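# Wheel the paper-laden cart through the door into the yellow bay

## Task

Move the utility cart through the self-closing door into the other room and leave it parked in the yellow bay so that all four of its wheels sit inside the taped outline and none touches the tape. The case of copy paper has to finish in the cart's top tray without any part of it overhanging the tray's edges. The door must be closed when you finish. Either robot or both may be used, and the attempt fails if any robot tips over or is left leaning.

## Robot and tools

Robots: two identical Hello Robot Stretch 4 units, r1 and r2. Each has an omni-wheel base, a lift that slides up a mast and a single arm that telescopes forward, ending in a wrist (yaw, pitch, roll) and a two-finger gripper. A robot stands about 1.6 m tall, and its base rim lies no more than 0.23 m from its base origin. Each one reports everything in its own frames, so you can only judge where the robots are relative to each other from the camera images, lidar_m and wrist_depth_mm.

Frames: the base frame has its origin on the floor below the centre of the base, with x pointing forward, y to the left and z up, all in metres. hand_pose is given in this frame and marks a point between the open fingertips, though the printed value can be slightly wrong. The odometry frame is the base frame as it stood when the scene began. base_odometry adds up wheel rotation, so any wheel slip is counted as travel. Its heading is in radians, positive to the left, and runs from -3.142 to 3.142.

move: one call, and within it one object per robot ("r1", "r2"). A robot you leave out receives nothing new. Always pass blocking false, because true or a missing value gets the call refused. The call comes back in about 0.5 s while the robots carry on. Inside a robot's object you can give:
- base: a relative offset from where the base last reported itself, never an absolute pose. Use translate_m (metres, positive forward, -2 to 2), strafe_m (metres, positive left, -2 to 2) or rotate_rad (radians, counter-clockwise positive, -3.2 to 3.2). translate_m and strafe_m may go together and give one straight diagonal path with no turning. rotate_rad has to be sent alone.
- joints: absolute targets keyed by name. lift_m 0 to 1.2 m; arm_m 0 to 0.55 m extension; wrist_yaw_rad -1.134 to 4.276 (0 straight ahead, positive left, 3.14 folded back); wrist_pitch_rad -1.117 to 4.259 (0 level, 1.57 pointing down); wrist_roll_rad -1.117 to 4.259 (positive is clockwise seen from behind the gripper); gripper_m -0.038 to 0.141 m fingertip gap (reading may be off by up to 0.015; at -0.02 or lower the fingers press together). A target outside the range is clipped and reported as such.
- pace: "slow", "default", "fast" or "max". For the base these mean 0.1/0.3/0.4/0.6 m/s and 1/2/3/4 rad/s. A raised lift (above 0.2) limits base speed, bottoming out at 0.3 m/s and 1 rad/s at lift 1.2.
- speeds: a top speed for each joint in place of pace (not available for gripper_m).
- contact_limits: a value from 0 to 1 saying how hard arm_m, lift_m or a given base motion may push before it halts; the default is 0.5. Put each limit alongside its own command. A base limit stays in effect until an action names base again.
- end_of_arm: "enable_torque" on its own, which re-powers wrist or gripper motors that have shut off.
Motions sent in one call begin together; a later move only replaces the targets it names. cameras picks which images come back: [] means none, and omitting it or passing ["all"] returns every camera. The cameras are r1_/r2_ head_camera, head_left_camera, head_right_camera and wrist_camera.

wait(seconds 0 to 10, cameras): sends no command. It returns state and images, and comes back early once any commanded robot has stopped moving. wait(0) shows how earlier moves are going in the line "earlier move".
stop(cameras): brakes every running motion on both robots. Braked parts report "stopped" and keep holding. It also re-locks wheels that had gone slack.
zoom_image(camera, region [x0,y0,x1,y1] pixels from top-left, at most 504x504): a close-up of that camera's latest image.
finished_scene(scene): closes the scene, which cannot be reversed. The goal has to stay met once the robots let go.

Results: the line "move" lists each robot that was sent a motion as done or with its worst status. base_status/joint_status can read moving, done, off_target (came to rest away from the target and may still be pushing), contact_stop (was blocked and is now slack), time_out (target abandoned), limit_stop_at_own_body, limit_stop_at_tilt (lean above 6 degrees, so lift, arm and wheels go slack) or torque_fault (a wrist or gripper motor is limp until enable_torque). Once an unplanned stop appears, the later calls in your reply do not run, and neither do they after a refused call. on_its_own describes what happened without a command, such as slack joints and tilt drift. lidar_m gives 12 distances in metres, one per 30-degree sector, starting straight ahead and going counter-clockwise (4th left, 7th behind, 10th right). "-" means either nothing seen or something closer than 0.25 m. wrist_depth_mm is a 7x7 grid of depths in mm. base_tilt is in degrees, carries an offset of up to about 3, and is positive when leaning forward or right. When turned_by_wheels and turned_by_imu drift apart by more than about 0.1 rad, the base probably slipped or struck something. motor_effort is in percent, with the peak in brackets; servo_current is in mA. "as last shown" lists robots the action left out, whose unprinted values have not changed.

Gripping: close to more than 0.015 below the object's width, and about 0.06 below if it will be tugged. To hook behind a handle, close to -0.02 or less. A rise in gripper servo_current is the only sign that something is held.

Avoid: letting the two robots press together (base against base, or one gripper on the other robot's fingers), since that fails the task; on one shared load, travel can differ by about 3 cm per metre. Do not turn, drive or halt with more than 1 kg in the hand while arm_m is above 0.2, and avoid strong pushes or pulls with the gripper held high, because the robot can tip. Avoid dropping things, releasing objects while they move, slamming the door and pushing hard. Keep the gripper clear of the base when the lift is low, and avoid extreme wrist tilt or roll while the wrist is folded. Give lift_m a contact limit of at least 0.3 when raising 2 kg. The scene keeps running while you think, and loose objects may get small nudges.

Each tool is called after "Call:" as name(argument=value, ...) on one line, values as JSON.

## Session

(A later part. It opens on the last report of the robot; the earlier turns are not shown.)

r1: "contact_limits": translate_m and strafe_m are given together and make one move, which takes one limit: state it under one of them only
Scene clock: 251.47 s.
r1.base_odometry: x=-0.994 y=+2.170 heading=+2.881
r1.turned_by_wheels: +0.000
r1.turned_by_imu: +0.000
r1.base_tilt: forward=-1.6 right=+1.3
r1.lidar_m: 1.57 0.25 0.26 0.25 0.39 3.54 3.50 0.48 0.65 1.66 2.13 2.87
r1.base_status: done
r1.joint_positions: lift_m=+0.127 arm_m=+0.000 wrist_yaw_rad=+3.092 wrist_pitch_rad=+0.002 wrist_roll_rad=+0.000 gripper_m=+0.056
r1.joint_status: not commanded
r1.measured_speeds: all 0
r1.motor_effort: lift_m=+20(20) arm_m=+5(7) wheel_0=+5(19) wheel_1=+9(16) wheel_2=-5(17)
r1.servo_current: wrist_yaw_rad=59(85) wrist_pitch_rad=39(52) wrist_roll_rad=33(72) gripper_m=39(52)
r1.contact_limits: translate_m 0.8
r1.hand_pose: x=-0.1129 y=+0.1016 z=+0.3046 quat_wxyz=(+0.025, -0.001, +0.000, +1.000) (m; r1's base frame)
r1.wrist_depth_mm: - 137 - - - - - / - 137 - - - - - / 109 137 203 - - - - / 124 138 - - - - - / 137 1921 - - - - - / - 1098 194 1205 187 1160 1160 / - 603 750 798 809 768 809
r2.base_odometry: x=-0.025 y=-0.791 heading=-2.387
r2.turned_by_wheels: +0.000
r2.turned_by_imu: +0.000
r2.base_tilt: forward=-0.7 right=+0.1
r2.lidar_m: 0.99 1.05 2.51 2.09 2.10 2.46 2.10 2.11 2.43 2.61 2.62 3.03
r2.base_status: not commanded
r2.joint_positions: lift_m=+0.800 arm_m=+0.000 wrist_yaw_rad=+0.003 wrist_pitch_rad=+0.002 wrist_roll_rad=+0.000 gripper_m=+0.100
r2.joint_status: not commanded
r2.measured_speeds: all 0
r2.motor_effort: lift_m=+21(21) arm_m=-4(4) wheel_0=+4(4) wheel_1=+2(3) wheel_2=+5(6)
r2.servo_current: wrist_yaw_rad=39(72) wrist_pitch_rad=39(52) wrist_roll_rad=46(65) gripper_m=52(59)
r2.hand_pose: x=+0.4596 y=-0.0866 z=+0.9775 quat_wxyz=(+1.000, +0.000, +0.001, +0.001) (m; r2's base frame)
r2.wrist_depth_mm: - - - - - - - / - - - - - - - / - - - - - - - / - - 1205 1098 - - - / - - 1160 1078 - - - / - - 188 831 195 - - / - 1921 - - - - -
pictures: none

Call:
move(blocking=false, r1={"base":{"translate_m":0.15,"strafe_m":0.85},"pace":"slow","contact_limits":{"strafe_m":0.7}}, cameras=[])

Call:
wait(seconds=4, cameras=["r2_head_camera"])

Call:
wait(seconds=6, cameras=["r1_head_camera","r1_head_left_camera","r2_head_camera","r2_wrist_camera"])

Scene clock: 256.97 s.
move: r1 moving
r1.base_odometry: x=-0.999 y=+2.158 heading=+2.881
r1.turned_by_wheels: +0.000
r1.turned_by_imu: +0.000
r1.base_tilt: forward=-1.6 right=+1.2
r1.lidar_m: 1.57 0.25 0.28 0.25 0.39 3.53 3.48 0.49 0.66 1.70 2.15 2.86
r1.base_status: translate_m moving; strafe_m moving
r1.joint_positions: lift_m=+0.127 arm_m=+0.000 wrist_yaw_rad=+3.092 wrist_pitch_rad=+0.002 wrist_roll_rad=+0.000 gripper_m=+0.056
r1.joint_status: not commanded
r1.measured_speeds: translate_m=+0.008 strafe_m=+0.051 rotate_rad=-0.001 lift_m=+0.000 arm_m=+0.000 wrist_yaw_rad=+0.000 wrist_pitch_rad=+0.000 wrist_roll_rad=+0.000
r1.motor_effort: lift_m=+20(20) arm_m=+5(5) wheel_0=-14(14) wheel_1=+15(15) wheel_2=-7(7)
r1.servo_current: wrist_yaw_rad=59(65) wrist_pitch_rad=39(46) wrist_roll_rad=59(59) gripper_m=39(46)
r1.contact_limits: strafe_m 0.7
r1.hand_pose: x=-0.1129 y=+0.1016 z=+0.3046 quat_wxyz=(+0.025, -0.001, +0.000, +1.000) (m; r1's base frame)
r1.wrist_depth_mm: - 137 - - - - - / - 137 - - - - - / 109 137 202 - - - - / 124 138 - - - - - / 569 1983 - - - - - / 603 1205 194 1182 188 1160 1160 / - 615 750 788 778 778 831
r2.base_odometry: x=-0.025 y=-0.791 heading=-2.387
r2.turned_by_wheels: +0.000
r2.turned_by_imu: +0.000
r2.base_tilt: forward=-0.6 right=+0.1
r2.lidar_m: 0.98 1.04 2.49 2.09 2.10 2.43 2.09 2.09 2.43 2.61 2.61 3.02
r2.base_status: not commanded
r2.joint_positions: lift_m=+0.800 arm_m=+0.000 wrist_yaw_rad=+0.003 wrist_pitch_rad=+0.002 wrist_roll_rad=+0.000 gripper_m=+0.100
r2.joint_status: not commanded
r2.measured_speeds: all 0
r2.motor_effort: lift_m=+21(21) arm_m=-4(4) wheel_0=+3(4) wheel_1=+2(2) wheel_2=+5(6)
r2.servo_current: wrist_yaw_rad=46(59) wrist_pitch_rad=39(46) wrist_roll_rad=46(65) gripper_m=46(59)
r2.hand_pose: x=+0.4596 y=-0.0866 z=+0.9775 quat_wxyz=(+1.000, +0.000, +0.001, +0.001) (m; r2's base frame)
r2.wrist_depth_mm: - - - - - - - / - - - - - - - / - - - - - - - / - - 1205 1098 - - - / - - 1182 1098 - - - / - - 189 831 195 - - / - 1921 - - - - -
pictures: none
No camera images: "cameras" was empty.

Scene clock: 260.97 s.
earlier move: r1 moving
r1.base_odometry: x=-1.164 y=+1.805 heading=+2.880
r1.turned_by_wheels: +0.000
r1.turned_by_imu: +0.001
r1.base_tilt: forward=-1.6 right=+1.3
r1.lidar_m: 1.46 0.25 0.25 - 0.25 0.39 3.54 0.88 0.82 1.97 2.54 3.42
r1.base_status: translate_m moving; strafe_m moving
r1.joint_positions: lift_m=+0.127 arm_m=+0.000 wrist_yaw_rad=+3.092 wrist_pitch_rad=+0.002 wrist_roll_rad=+0.000 gripper_m=+0.056
r1.joint_status: not commanded
r1.measured_speeds: translate_m=+0.017 strafe_m=+0.097 rotate_rad=-0.002 lift_m=+0.000 arm_m=+0.000 wrist_yaw_rad=+0.000 wrist_pitch_rad=+0.000 wrist_roll_rad=+0.000
r1.motor_effort: lift_m=+20(20) arm_m=+5(5) wheel_0=-13(18) wheel_1=+12(16) wheel_2=-3(8)
r1.servo_current: wrist_yaw_rad=59(65) wrist_pitch_rad=39(52) wrist_roll_rad=39(72) gripper_m=39(46)
r1.contact_limits: strafe_m 0.7
r1.hand_pose: x=-0.1129 y=+0.1016 z=+0.3046 quat_wxyz=(+0.025, -0.001, +0.000, +1.000) (m; r1's base frame)
r1.wrist_depth_mm: - 136 - - - 353 213 / - 137 - - - 357 216 / 109 137 202 - - 362 217 / 124 138 - - - 364 218 / 1661 - - - - 370 217 / 1160 1229 193 1182 187 364 216 / 842 759 759 798 788 285 216
r2.base_odometry: x=-0.025 y=-0.791 heading=-2.387
r2.turned_by_wheels: +0.000
r2.turned_by_imu: +0.001
r2.base_tilt: forward=-0.7 right=+0.1
r2.lidar_m: 1.00 1.04 2.54 2.13 2.09 2.47 2.11 2.11 2.43 2.59 2.60 3.04
r2.base_status: not commanded
r2.joint_positions: lift_m=+0.800 arm_m=+0.000 wrist_yaw_rad=+0.003 wrist_pitch_rad=+0.002 wrist_roll_rad=+0.000 gripper_m=+0.100
r2.joint_status: not commanded
r2.measured_speeds: all 0
r2.motor_effort: lift_m=+21(21) arm_m=-4(4) wheel_0=+4(4) wheel_1=+2(3) wheel_2=+5(6)
r2.servo_current: wrist_yaw_rad=52(65) wrist_pitch_rad=39(46) wrist_roll_rad=46(65) gripper_m=52(59)
r2.hand_pose: x=+0.4596 y=-0.0866 z=+0.9775 quat_wxyz=(+1.000, +0.000, +0.001, +0.001) (m; r2's base frame)
r2.wrist_depth_mm: - - - - - - - / - - - - - - - / - - - - - - - / - - 1205 1118 - - - / - - 1182 1098 - - - / - - 188 831 195 - - / - 1921 - - - - -
wait: 4.00 s; no rest
pictures: r2_head_camera
Images, in order (width x height): r2_head_camera 420x560.

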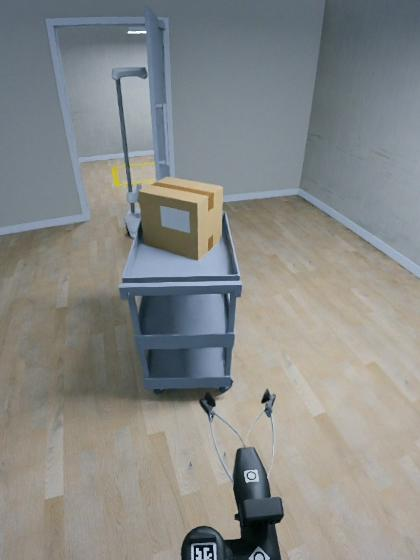

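Scene clock: 266.97 s.
earlier move: r1 contact_stop
r1.base_odometry: x=-1.278 y=+1.588 heading=+2.890
r1.turned_by_wheels: +0.010
r1.turned_by_imu: +0.006
r1.base_tilt: forward=-1.6 right=+1.3
r1.lidar_m: 1.43 0.32 0.25 - 0.25 0.25 0.53 3.69 1.05 2.22 2.76 3.73
r1.base_status: translate_m contact_stop; strafe_m contact_stop
r1.joint_positions: lift_m=+0.127 arm_m=+0.000 wrist_yaw_rad=+3.092 wrist_pitch_rad=+0.002 wrist_roll_rad=+0.000 gripper_m=+0.056
r1.joint_status: not commanded
r1.measured_speeds: translate_m=+0.000 strafe_m=-0.019 rotate_rad=-0.002 lift_m=+0.000 arm_m=+0.000 wrist_yaw_rad=+0.000 wrist_pitch_rad=+0.000 wrist_roll_rad=+0.000
r1.on_its_own: the wheels are slack since a contact_stop
r1.motor_effort: lift_m=+20(20) arm_m=+4(5) wheel_0=+1(31) wheel_1=+0(34) wheel_2=+0(8)
r1.servo_current: wrist_yaw_rad=39(78) wrist_pitch_rad=39(52) wrist_roll_rad=33(72) gripper_m=46(52)
r1.contact_limits: strafe_m 0.7
r1.hand_pose: x=-0.1129 y=+0.1016 z=+0.3046 quat_wxyz=(+0.025, -0.001, +0.000, +1.000) (m; r1's base frame)
r1.wrist_depth_mm: 136 138 - - 296 200 - / 110 138 - - 300 193 - / 114 139 254 - 301 193 - / 135 150 - - 303 194 - / 1921 - - 1708 306 194 160 / 1182 1182 194 691 191 195 - / 842 750 750 153 283 175 -
r2.base_odometry: x=-0.025 y=-0.791 heading=-2.387
r2.turned_by_wheels: +0.000
r2.turned_by_imu: +0.001
r2.base_tilt: forward=-0.7 right=+0.0
r2.lidar_m: 0.98 1.04 2.52 2.10 2.10 2.45 2.10 2.09 2.43 2.61 2.60 2.96
r2.base_status: not commanded
r2.joint_positions: lift_m=+0.800 arm_m=+0.000 wrist_yaw_rad=+0.003 wrist_pitch_rad=+0.002 wrist_roll_rad=+0.000 gripper_m=+0.100
r2.joint_status: not commanded
r2.measured_speeds: all 0
r2.motor_effort: lift_m=+21(21) arm_m=-4(4) wheel_0=+4(4) wheel_1=+2(3) wheel_2=+5(6)
r2.servo_current: wrist_yaw_rad=39(65) wrist_pitch_rad=39(52) wrist_roll_rad=46(65) gripper_m=52(59)
r2.hand_pose: x=+0.4596 y=-0.0866 z=+0.9775 quat_wxyz=(+1.000, +0.000, +0.001, +0.001) (m; r2's base frame)
r2.wrist_depth_mm: - - - - - - - / - - - - - - - / - - - - - - - / - - 1205 1078 - - - / - - 1160 1118 - - - / - - 189 831 194 - - / - 1921 - - - - -
wait: 6.00 s; no rest
pictures: r1_head_camera, r1_head_left_camera, r2_head_camera, r2_wrist_camera
Images, in order (width x height): r1_head_camera 420x560, r1_head_left_camera 420x672, r2_head_camera 420x560, r2_wrist_camera 616x392.

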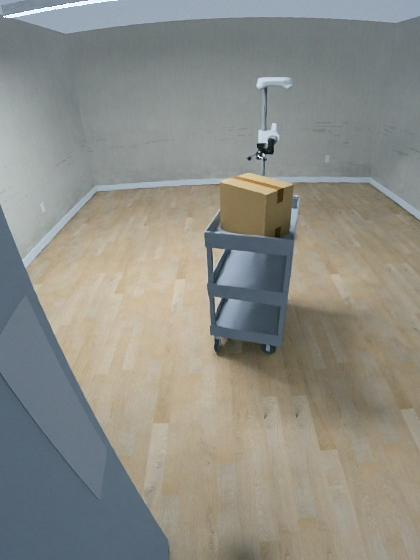

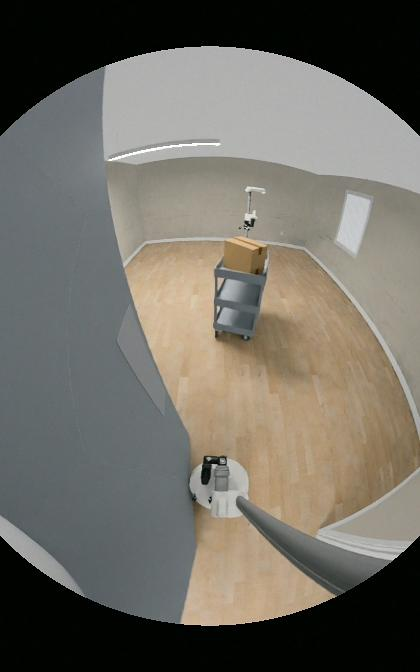

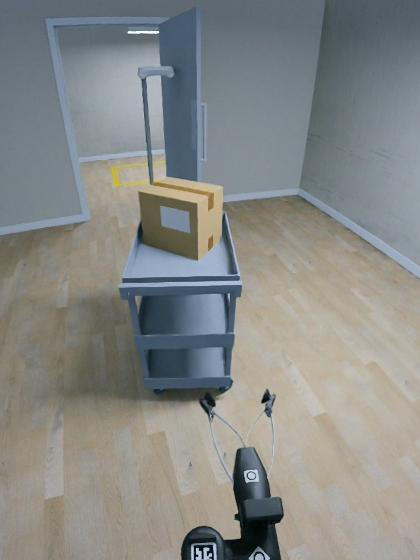

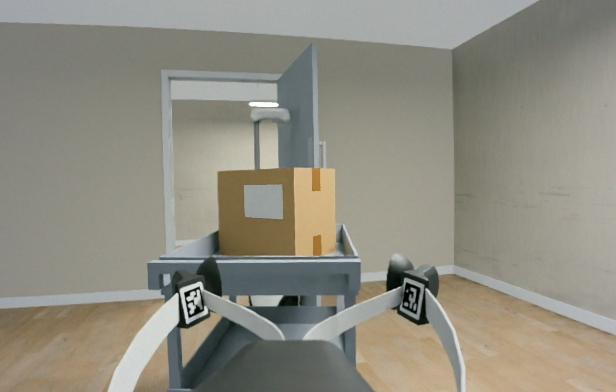

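Call:
move(blocking=false, r1={"base":{"strafe_m":0.06},"pace":"slow","contact_limits":{"strafe_m":0.7}}, cameras=[])

Call:
wait(seconds=2, cameras=["r1_head_left_camera","r1_head_right_camera"])

Scene clock: 275.50 s.
earlier move: r1 contact_stop
move: r1 moving
r1.base_odometry: x=-1.263 y=+1.642 heading=+2.893
r1.turned_by_wheels: +0.003
r1.turned_by_imu: +0.002
r1.base_tilt: forward=-1.6 right=+1.3
r1.lidar_m: 1.43 0.27 0.25 - 0.25 0.30 3.62 3.70 0.97 2.25 2.73 3.64
r1.base_status: earlier translate_m contact_stop (by the wheels' count: +0.123 of +0.150); earlier strafe_m contact_stop (by the wheels' count: +0.578 of +0.850); strafe_m moving
r1.joint_positions: lift_m=+0.127 arm_m=+0.000 wrist_yaw_rad=+3.092 wrist_pitch_rad=+0.002 wrist_roll_rad=+0.000 gripper_m=+0.056
r1.joint_status: not commanded
r1.measured_speeds: translate_m=+0.000 strafe_m=+0.056 rotate_rad=+0.003 lift_m=+0.000 arm_m=+0.000 wrist_yaw_rad=+0.000 wrist_pitch_rad=+0.000 wrist_roll_rad=+0.000
r1.motor_effort: lift_m=+20(20) arm_m=+4(4) wheel_0=-16(17) wheel_1=+10(11) wheel_2=+1(1)
r1.servo_current: wrist_yaw_rad=46(65) wrist_pitch_rad=46(46) wrist_roll_rad=59(59) gripper_m=46(46)
r1.contact_limits: strafe_m 0.7
r1.hand_pose: x=-0.1129 y=+0.1016 z=+0.3046 quat_wxyz=(+0.025, -0.001, +0.000, +1.000) (m; r1's base frame)
r1.wrist_depth_mm: 136 138 - - 343 200 - / 110 138 - - 347 201 - / 114 139 253 - 353 202 - / 136 150 - - 355 204 - / 1983 - - - 355 204 163 / 1229 1229 194 1205 190 204 - / 854 750 759 154 322 180 -
r2: as last shown
r2.base_tilt: forward=-0.7 right=+0.1
r2.lidar_m: 0.99 1.07 2.51 2.12 2.11 2.45 2.08 2.09 2.42 2.62 2.62 2.99
r2.servo_current: wrist_yaw_rad=46(59) wrist_pitch_rad=46(46) wrist_roll_rad=39(65) gripper_m=46(52)
r2.wrist_depth_mm: - - - - - - - / - - - - - - - / - - - - - - - / - - 1205 1098 - - - / - - 1182 1078 - - - / - - 189 842 195 - - / - 1983 - - - - -
pictures: none
No camera images: "cameras" was empty.

Scene clock: 276.73 s.
earlier move: r1 done
r1.base_odometry: x=-1.274 y=+1.598 heading=+2.893
r1.turned_by_wheels: +0.000
r1.turned_by_imu: +0.000
r1.base_tilt: forward=-1.6 right=+1.2
r1.lidar_m: 1.43 0.32 0.25 - 0.25 0.26 0.59 3.69 1.01 2.25 2.77 3.72
r1.base_status: done
r1.joint_positions: lift_m=+0.127 arm_m=+0.000 wrist_yaw_rad=+3.092 wrist_pitch_rad=+0.002 wrist_roll_rad=+0.000 gripper_m=+0.056
r1.joint_status: not commanded
r1.measured_speeds: all 0
r1.motor_effort: lift_m=+20(20) arm_m=+4(5) wheel_0=-7(18) wheel_1=+7(13) wheel_2=+0(1)
r1.servo_current: wrist_yaw_rad=59(65) wrist_pitch_rad=39(46) wrist_roll_rad=33(65) gripper_m=39(52)
r1.contact_limits: strafe_m 0.7
r1.hand_pose: x=-0.1129 y=+0.1016 z=+0.3046 quat_wxyz=(+0.025, -0.001, +0.000, +1.000) (m; r1's base frame)
r1.wrist_depth_mm: 136 138 - - 304 202 - / 110 138 - - 309 193 - / 113 139 253 - 309 195 - / 136 150 - - 312 196 - / 1983 - - 1708 312 196 160 / 1182 1205 194 991 191 196 - / 854 750 759 153 290 176 -
r2.base_odometry: x=-0.025 y=-0.791 heading=-2.387
r2.turned_by_wheels: +0.000
r2.turned_by_imu: +0.000
r2.base_tilt: forward=-0.6 right=+0.1
r2.lidar_m: 0.97 1.06 2.52 2.11 2.12 2.48 2.12 2.12 2.39 2.60 2.60 3.00
r2.base_status: not commanded
r2.joint_positions: lift_m=+0.800 arm_m=+0.000 wrist_yaw_rad=+0.003 wrist_pitch_rad=+0.002 wrist_roll_rad=+0.000 gripper_m=+0.100
r2.joint_status: not commanded
r2.measured_speeds: all 0
r2.motor_effort: lift_m=+21(21) arm_m=-4(4) wheel_0=+3(4) wheel_1=+3(3) wheel_2=+6(6)
r2.servo_current: wrist_yaw_rad=46(59) wrist_pitch_rad=39(46) wrist_roll_rad=46(65) gripper_m=52(59)
r2.hand_pose: x=+0.4596 y=-0.0866 z=+0.9775 quat_wxyz=(+1.000, +0.000, +0.001, +0.001) (m; r2's base frame)
r2.wrist_depth_mm: - - - - - - - / - - - - - - - / - - - - - - - / - - 1205 1098 - - - / - - 1182 1098 - - - / - - 189 831 195 - - / - 1921 - - - - -
wait: 1.23 of 2 s (r1 has come to rest)
pictures: r1_head_left_camera, r1_head_right_camera
Images, in order (width x height): r1_head_left_camera 420x672, r1_head_right_camera 420x672.

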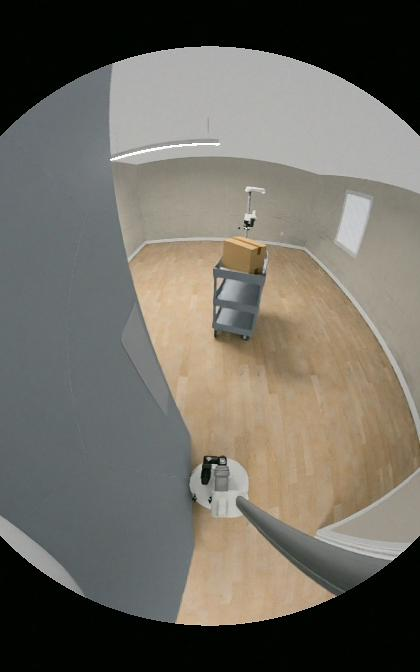

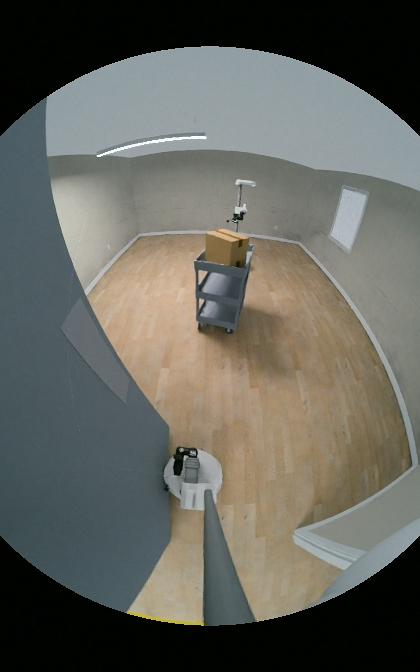

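Call:
move(blocking=false, r1={"base":{"translate_m":0.15,"strafe_m":0.035},"pace":"slow","contact_limits":{"strafe_m":0.7}}, r2={"base":{"strafe_m":0.2},"joints":{"wrist_roll_rad":1.57},"pace":"slow"}, cameras=[])

Call:
wait(seconds=3, cameras=[])

Call:
wait(seconds=1, cameras=["r2_head_camera","r2_wrist_camera","r1_head_left_camera"])

Call:
zoom_image(camera="r2_head_camera", region=[100, 170, 280, 430])

Scene clock: 289.97 s.
move: r1 moving; r2 moving
r1.base_odometry: x=-1.287 y=+1.598 heading=+2.894
r1.turned_by_wheels: +0.001
r1.turned_by_imu: +0.000
r1.base_tilt: forward=-1.6 right=+1.3
r1.lidar_m: 1.43 0.31 0.25 - 0.25 0.27 0.58 3.73 1.03 2.30 2.74 3.75
r1.base_status: translate_m moving; strafe_m moving
r1.joint_positions: lift_m=+0.127 arm_m=+0.000 wrist_yaw_rad=+3.092 wrist_pitch_rad=+0.002 wrist_roll_rad=+0.000 gripper_m=+0.056
r1.joint_status: not commanded
r1.measured_speeds: translate_m=+0.048 strafe_m=+0.011 rotate_rad=-0.001 lift_m=+0.000 arm_m=+0.000 wrist_yaw_rad=+0.000 wrist_pitch_rad=+0.000 wrist_roll_rad=+0.000
r1.motor_effort: lift_m=+20(20) arm_m=+5(5) wheel_0=+1(7) wheel_1=+11(14) wheel_2=-6(6)
r1.servo_current: wrist_yaw_rad=52(65) wrist_pitch_rad=39(46) wrist_roll_rad=46(59) gripper_m=39(46)
r1.contact_limits: strafe_m 0.7
r1.hand_pose: x=-0.1129 y=+0.1016 z=+0.3046 quat_wxyz=(+0.025, -0.001, +0.000, +1.000) (m; r1's base frame)
r1.wrist_depth_mm: 136 138 - - 303 202 - / 110 138 - - 306 193 - / 114 139 255 - 309 195 - / 135 150 - - 312 195 - / 1921 - - 1661 312 196 160 / 1205 1205 194 991 191 196 - / 854 759 750 153 290 176 -
r2.base_odometry: x=-0.015 y=-0.802 heading=-2.387
r2.turned_by_wheels: +0.000
r2.turned_by_imu: +0.001
r2.base_tilt: forward=-0.7 right=+0.1
r2.lidar_m: 0.98 1.05 2.50 2.09 2.10 2.47 2.10 2.09 2.42 2.63 2.62 3.03
r2.base_status: strafe_m moving
r2.joint_positions: lift_m=+0.800 arm_m=+0.000 wrist_yaw_rad=+0.003 wrist_pitch_rad=+0.002 wrist_roll_rad=+0.413 gripper_m=+0.100
r2.joint_status: wrist_roll_rad moving
r2.measured_speeds: translate_m=+0.001 strafe_m=+0.057 rotate_rad=-0.004 lift_m=+0.000 arm_m=+0.000 wrist_yaw_rad=+0.000 wrist_pitch_rad=+0.000 wrist_roll_rad=+1.734
r2.motor_effort: lift_m=+21(21) arm_m=-4(4) wheel_0=-4(8) wheel_1=+8(9) wheel_2=+0(4)
r2.servo_current: wrist_yaw_rad=59(59) wrist_pitch_rad=39(46) wrist_roll_rad=91(91) gripper_m=52(59)
r2.hand_pose: x=+0.4596 y=-0.0866 z=+0.9775 quat_wxyz=(+0.979, +0.205, +0.001, +0.001) (m; r2's base frame)
r2.wrist_depth_mm: - - - - - - - / - - - - - - - / - - - - - - - / - - - 1098 - - - / - - 1205 1060 - - - / - - 193 831 191 - 1756 / - - - - - 1661 1464
pictures: none
No camera images: "cameras" was empty.

Scene clock: 292.27 s.
earlier move: r1 done; r2 moving
r1.base_odometry: x=-1.428 y=+1.601 heading=+2.894
r1.turned_by_wheels: +0.000
r1.turned_by_imu: +0.001
r1.base_tilt: forward=-1.6 right=+1.2
r1.lidar_m: 1.30 0.29 0.25 - 0.25 0.25 0.58 1.23 1.13 2.70 2.78 1.32
r1.base_status: done
r1.joint_positions: lift_m=+0.127 arm_m=+0.000 wrist_yaw_rad=+3.092 wrist_pitch_rad=+0.002 wrist_roll_rad=+0.000 gripper_m=+0.056
r1.joint_status: not commanded
r1.measured_speeds: all 0
r1.motor_effort: lift_m=+20(20) arm_m=+4(5) wheel_0=-1(7) wheel_1=+8(15) wheel_2=-1(7)
r1.servo_current: wrist_yaw_rad=59(65) wrist_pitch_rad=39(52) wrist_roll_rad=39(65) gripper_m=46(46)
r1.contact_limits: strafe_m 0.7
r1.hand_pose: x=-0.1129 y=+0.1016 z=+0.3046 quat_wxyz=(+0.025, -0.001, +0.000, +1.000) (m; r1's base frame)
r1.wrist_depth_mm: 136 138 - 549 296 201 - / 110 138 - 549 298 193 - / 114 139 254 564 301 193 - / 136 150 - 569 301 193 - / 1983 - - 809 304 195 160 / 1182 1229 193 809 191 195 - / 854 759 750 143 282 176 -
r2.base_odometry: x=+0.112 y=-0.937 heading=-2.387
r2.turned_by_wheels: +0.000
r2.turned_by_imu: +0.001
r2.base_tilt: forward=-0.6 right=+0.0
r2.lidar_m: 0.98 3.66 2.31 1.88 1.93 2.26 2.16 2.14 2.47 2.82 2.79 1.02
r2.base_status: strafe_m moving
r2.joint_positions: lift_m=+0.800 arm_m=+0.000 wrist_yaw_rad=+0.003 wrist_pitch_rad=+0.002 wrist_roll_rad=+1.568 gripper_m=+0.100
r2.joint_status: all done
r2.measured_speeds: translate_m=+0.000 strafe_m=+0.009 rotate_rad=+0.002 lift_m=+0.000 arm_m=+0.000 wrist_yaw_rad=+0.000 wrist_pitch_rad=+0.000 wrist_roll_rad=+0.000
r2.motor_effort: lift_m=+21(21) arm_m=-4(4) wheel_0=-3(11) wheel_1=+4(10) wheel_2=+1(4)
r2.servo_current: wrist_yaw_rad=52(65) wrist_pitch_rad=39(46) wrist_roll_rad=33(111) gripper_m=52(59)
r2.hand_pose: x=+0.4596 y=-0.0866 z=+0.9775 quat_wxyz=(+0.708, +0.706, +0.002, +0.000) (m; r2's base frame)
r2.wrist_depth_mm: - - - - - 1921 1336 / - - - - - 1756 1336 / - - - 1160 820 820 - / - - - 1098 831 820 - / - - - - 768 831 - / - - 192 - 194 1708 1366 / - - - - - - 1336
wait: 2.30 of 3 s (r1 has come to rest)
pictures: none
No camera images: "cameras" was empty.

Scene clock: 292.60 s.
earlier move: r2 done
r1.base_odometry: x=-1.428 y=+1.601 heading=+2.894
r1.turned_by_wheels: +0.000
r1.turned_by_imu: +0.000
r1.base_tilt: forward=-1.6 right=+1.3
r1.lidar_m: 1.28 0.34 0.25 - 0.25 0.25 0.55 1.24 1.13 2.71 2.81 1.30
r1.base_status: done
r1.joint_positions: lift_m=+0.127 arm_m=+0.000 wrist_yaw_rad=+3.092 wrist_pitch_rad=+0.002 wrist_roll_rad=+0.000 gripper_m=+0.056
r1.joint_status: not commanded
r1.measured_speeds: all 0
r1.motor_effort: lift_m=+20(20) arm_m=+4(5) wheel_0=-1(7) wheel_1=+8(15) wheel_2=-1(7)
r1.servo_current: wrist_yaw_rad=59(65) wrist_pitch_rad=46(52) wrist_roll_rad=39(65) gripper_m=46(46)
r1.contact_limits: strafe_m 0.7
r1.hand_pose: x=-0.1129 y=+0.1016 z=+0.3046 quat_wxyz=(+0.025, -0.001, +0.000, +1.000) (m; r1's base frame)
r1.wrist_depth_mm: 136 138 - 549 293 200 - / 110 138 - 549 297 192 - / 114 139 254 559 298 193 - / 136 149 - 559 303 194 - / 1983 - - 798 303 193 160 / 1182 1182 194 809 190 194 - / 842 759 750 143 281 175 -
r2.base_odometry: x=+0.112 y=-0.937 heading=-2.388
r2.turned_by_wheels: +0.000
r2.turned_by_imu: +0.000
r2.base_tilt: forward=-0.7 right=+0.1
r2.lidar_m: 0.98 3.64 2.31 1.91 1.89 2.25 2.15 2.16 2.49 2.81 2.81 1.07
r2.base_status: done
r2.joint_positions: lift_m=+0.800 arm_m=+0.000 wrist_yaw_rad=+0.003 wrist_pitch_rad=+0.002 wrist_roll_rad=+1.568 gripper_m=+0.100
r2.joint_status: all done
r2.measured_speeds: all 0
r2.motor_effort: lift_m=+21(21) arm_m=-4(4) wheel_0=-4(11) wheel_1=+4(10) wheel_2=+0(4)
r2.servo_current: wrist_yaw_rad=46(65) wrist_pitch_rad=39(46) wrist_roll_rad=39(111) gripper_m=46(59)
r2.hand_pose: x=+0.4596 y=-0.0866 z=+0.9775 quat_wxyz=(+0.708, +0.706, +0.002, +0.000) (m; r2's base frame)
r2.wrist_depth_mm: - - - - - 1983 1308 / - - - - - 1863 1336 / - - - 1160 809 820 - / - - - 1098 820 820 - / - - - - 759 820 - / - - 193 - 194 1708 1366 / - - - - - - 1366
wait: 0.33 of 1 s (r2 has come to rest)
pictures: r1_head_left_camera, r2_head_camera, r2_wrist_camera
Images, in order (width x height): r1_head_left_camera 420x672, r2_head_camera 420x560, r2_wrist_camera 616x392.

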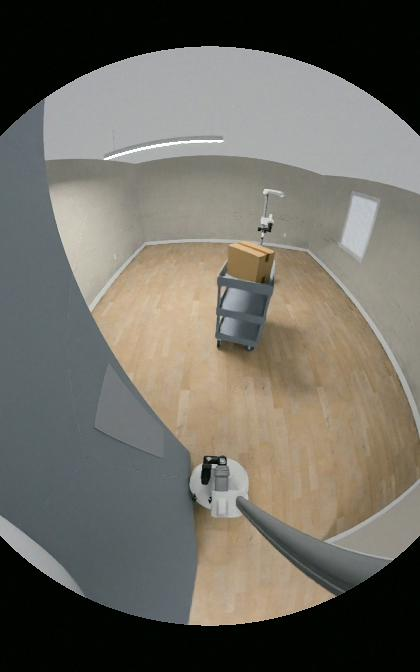

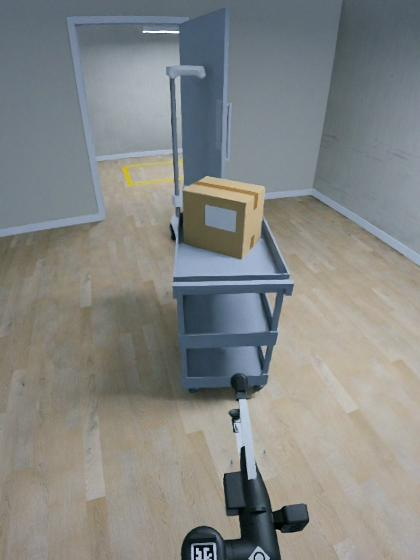

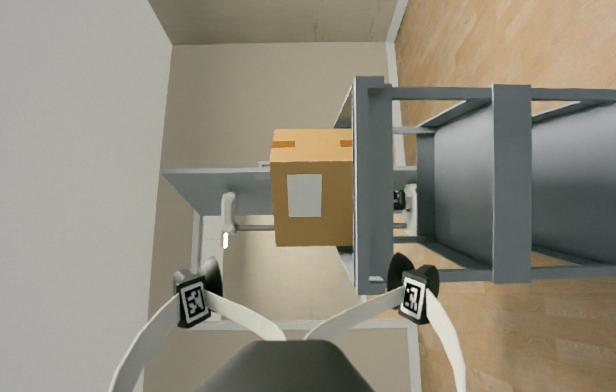

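Scaled by 1.938 from the camera's 420x560 image, which has a finer 1200x1600 frame.

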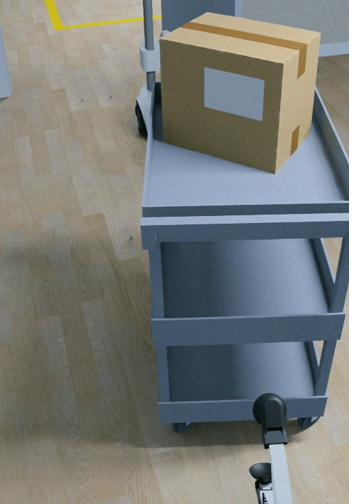

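Call:
zoom_image(camera="r2_wrist_camera", region=[320, 60, 440, 310])

Call:
zoom_image(camera="r2_head_camera", region=[160, 250, 300, 350])

Scaled by 2.016.

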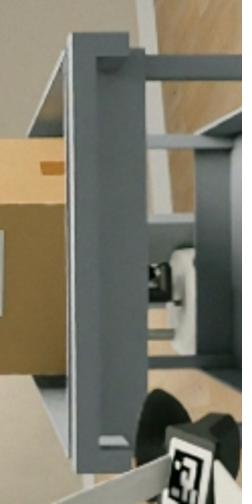

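Scaled by 3.600 from the camera's 420x560 image, which has a finer 1200x1600 frame.

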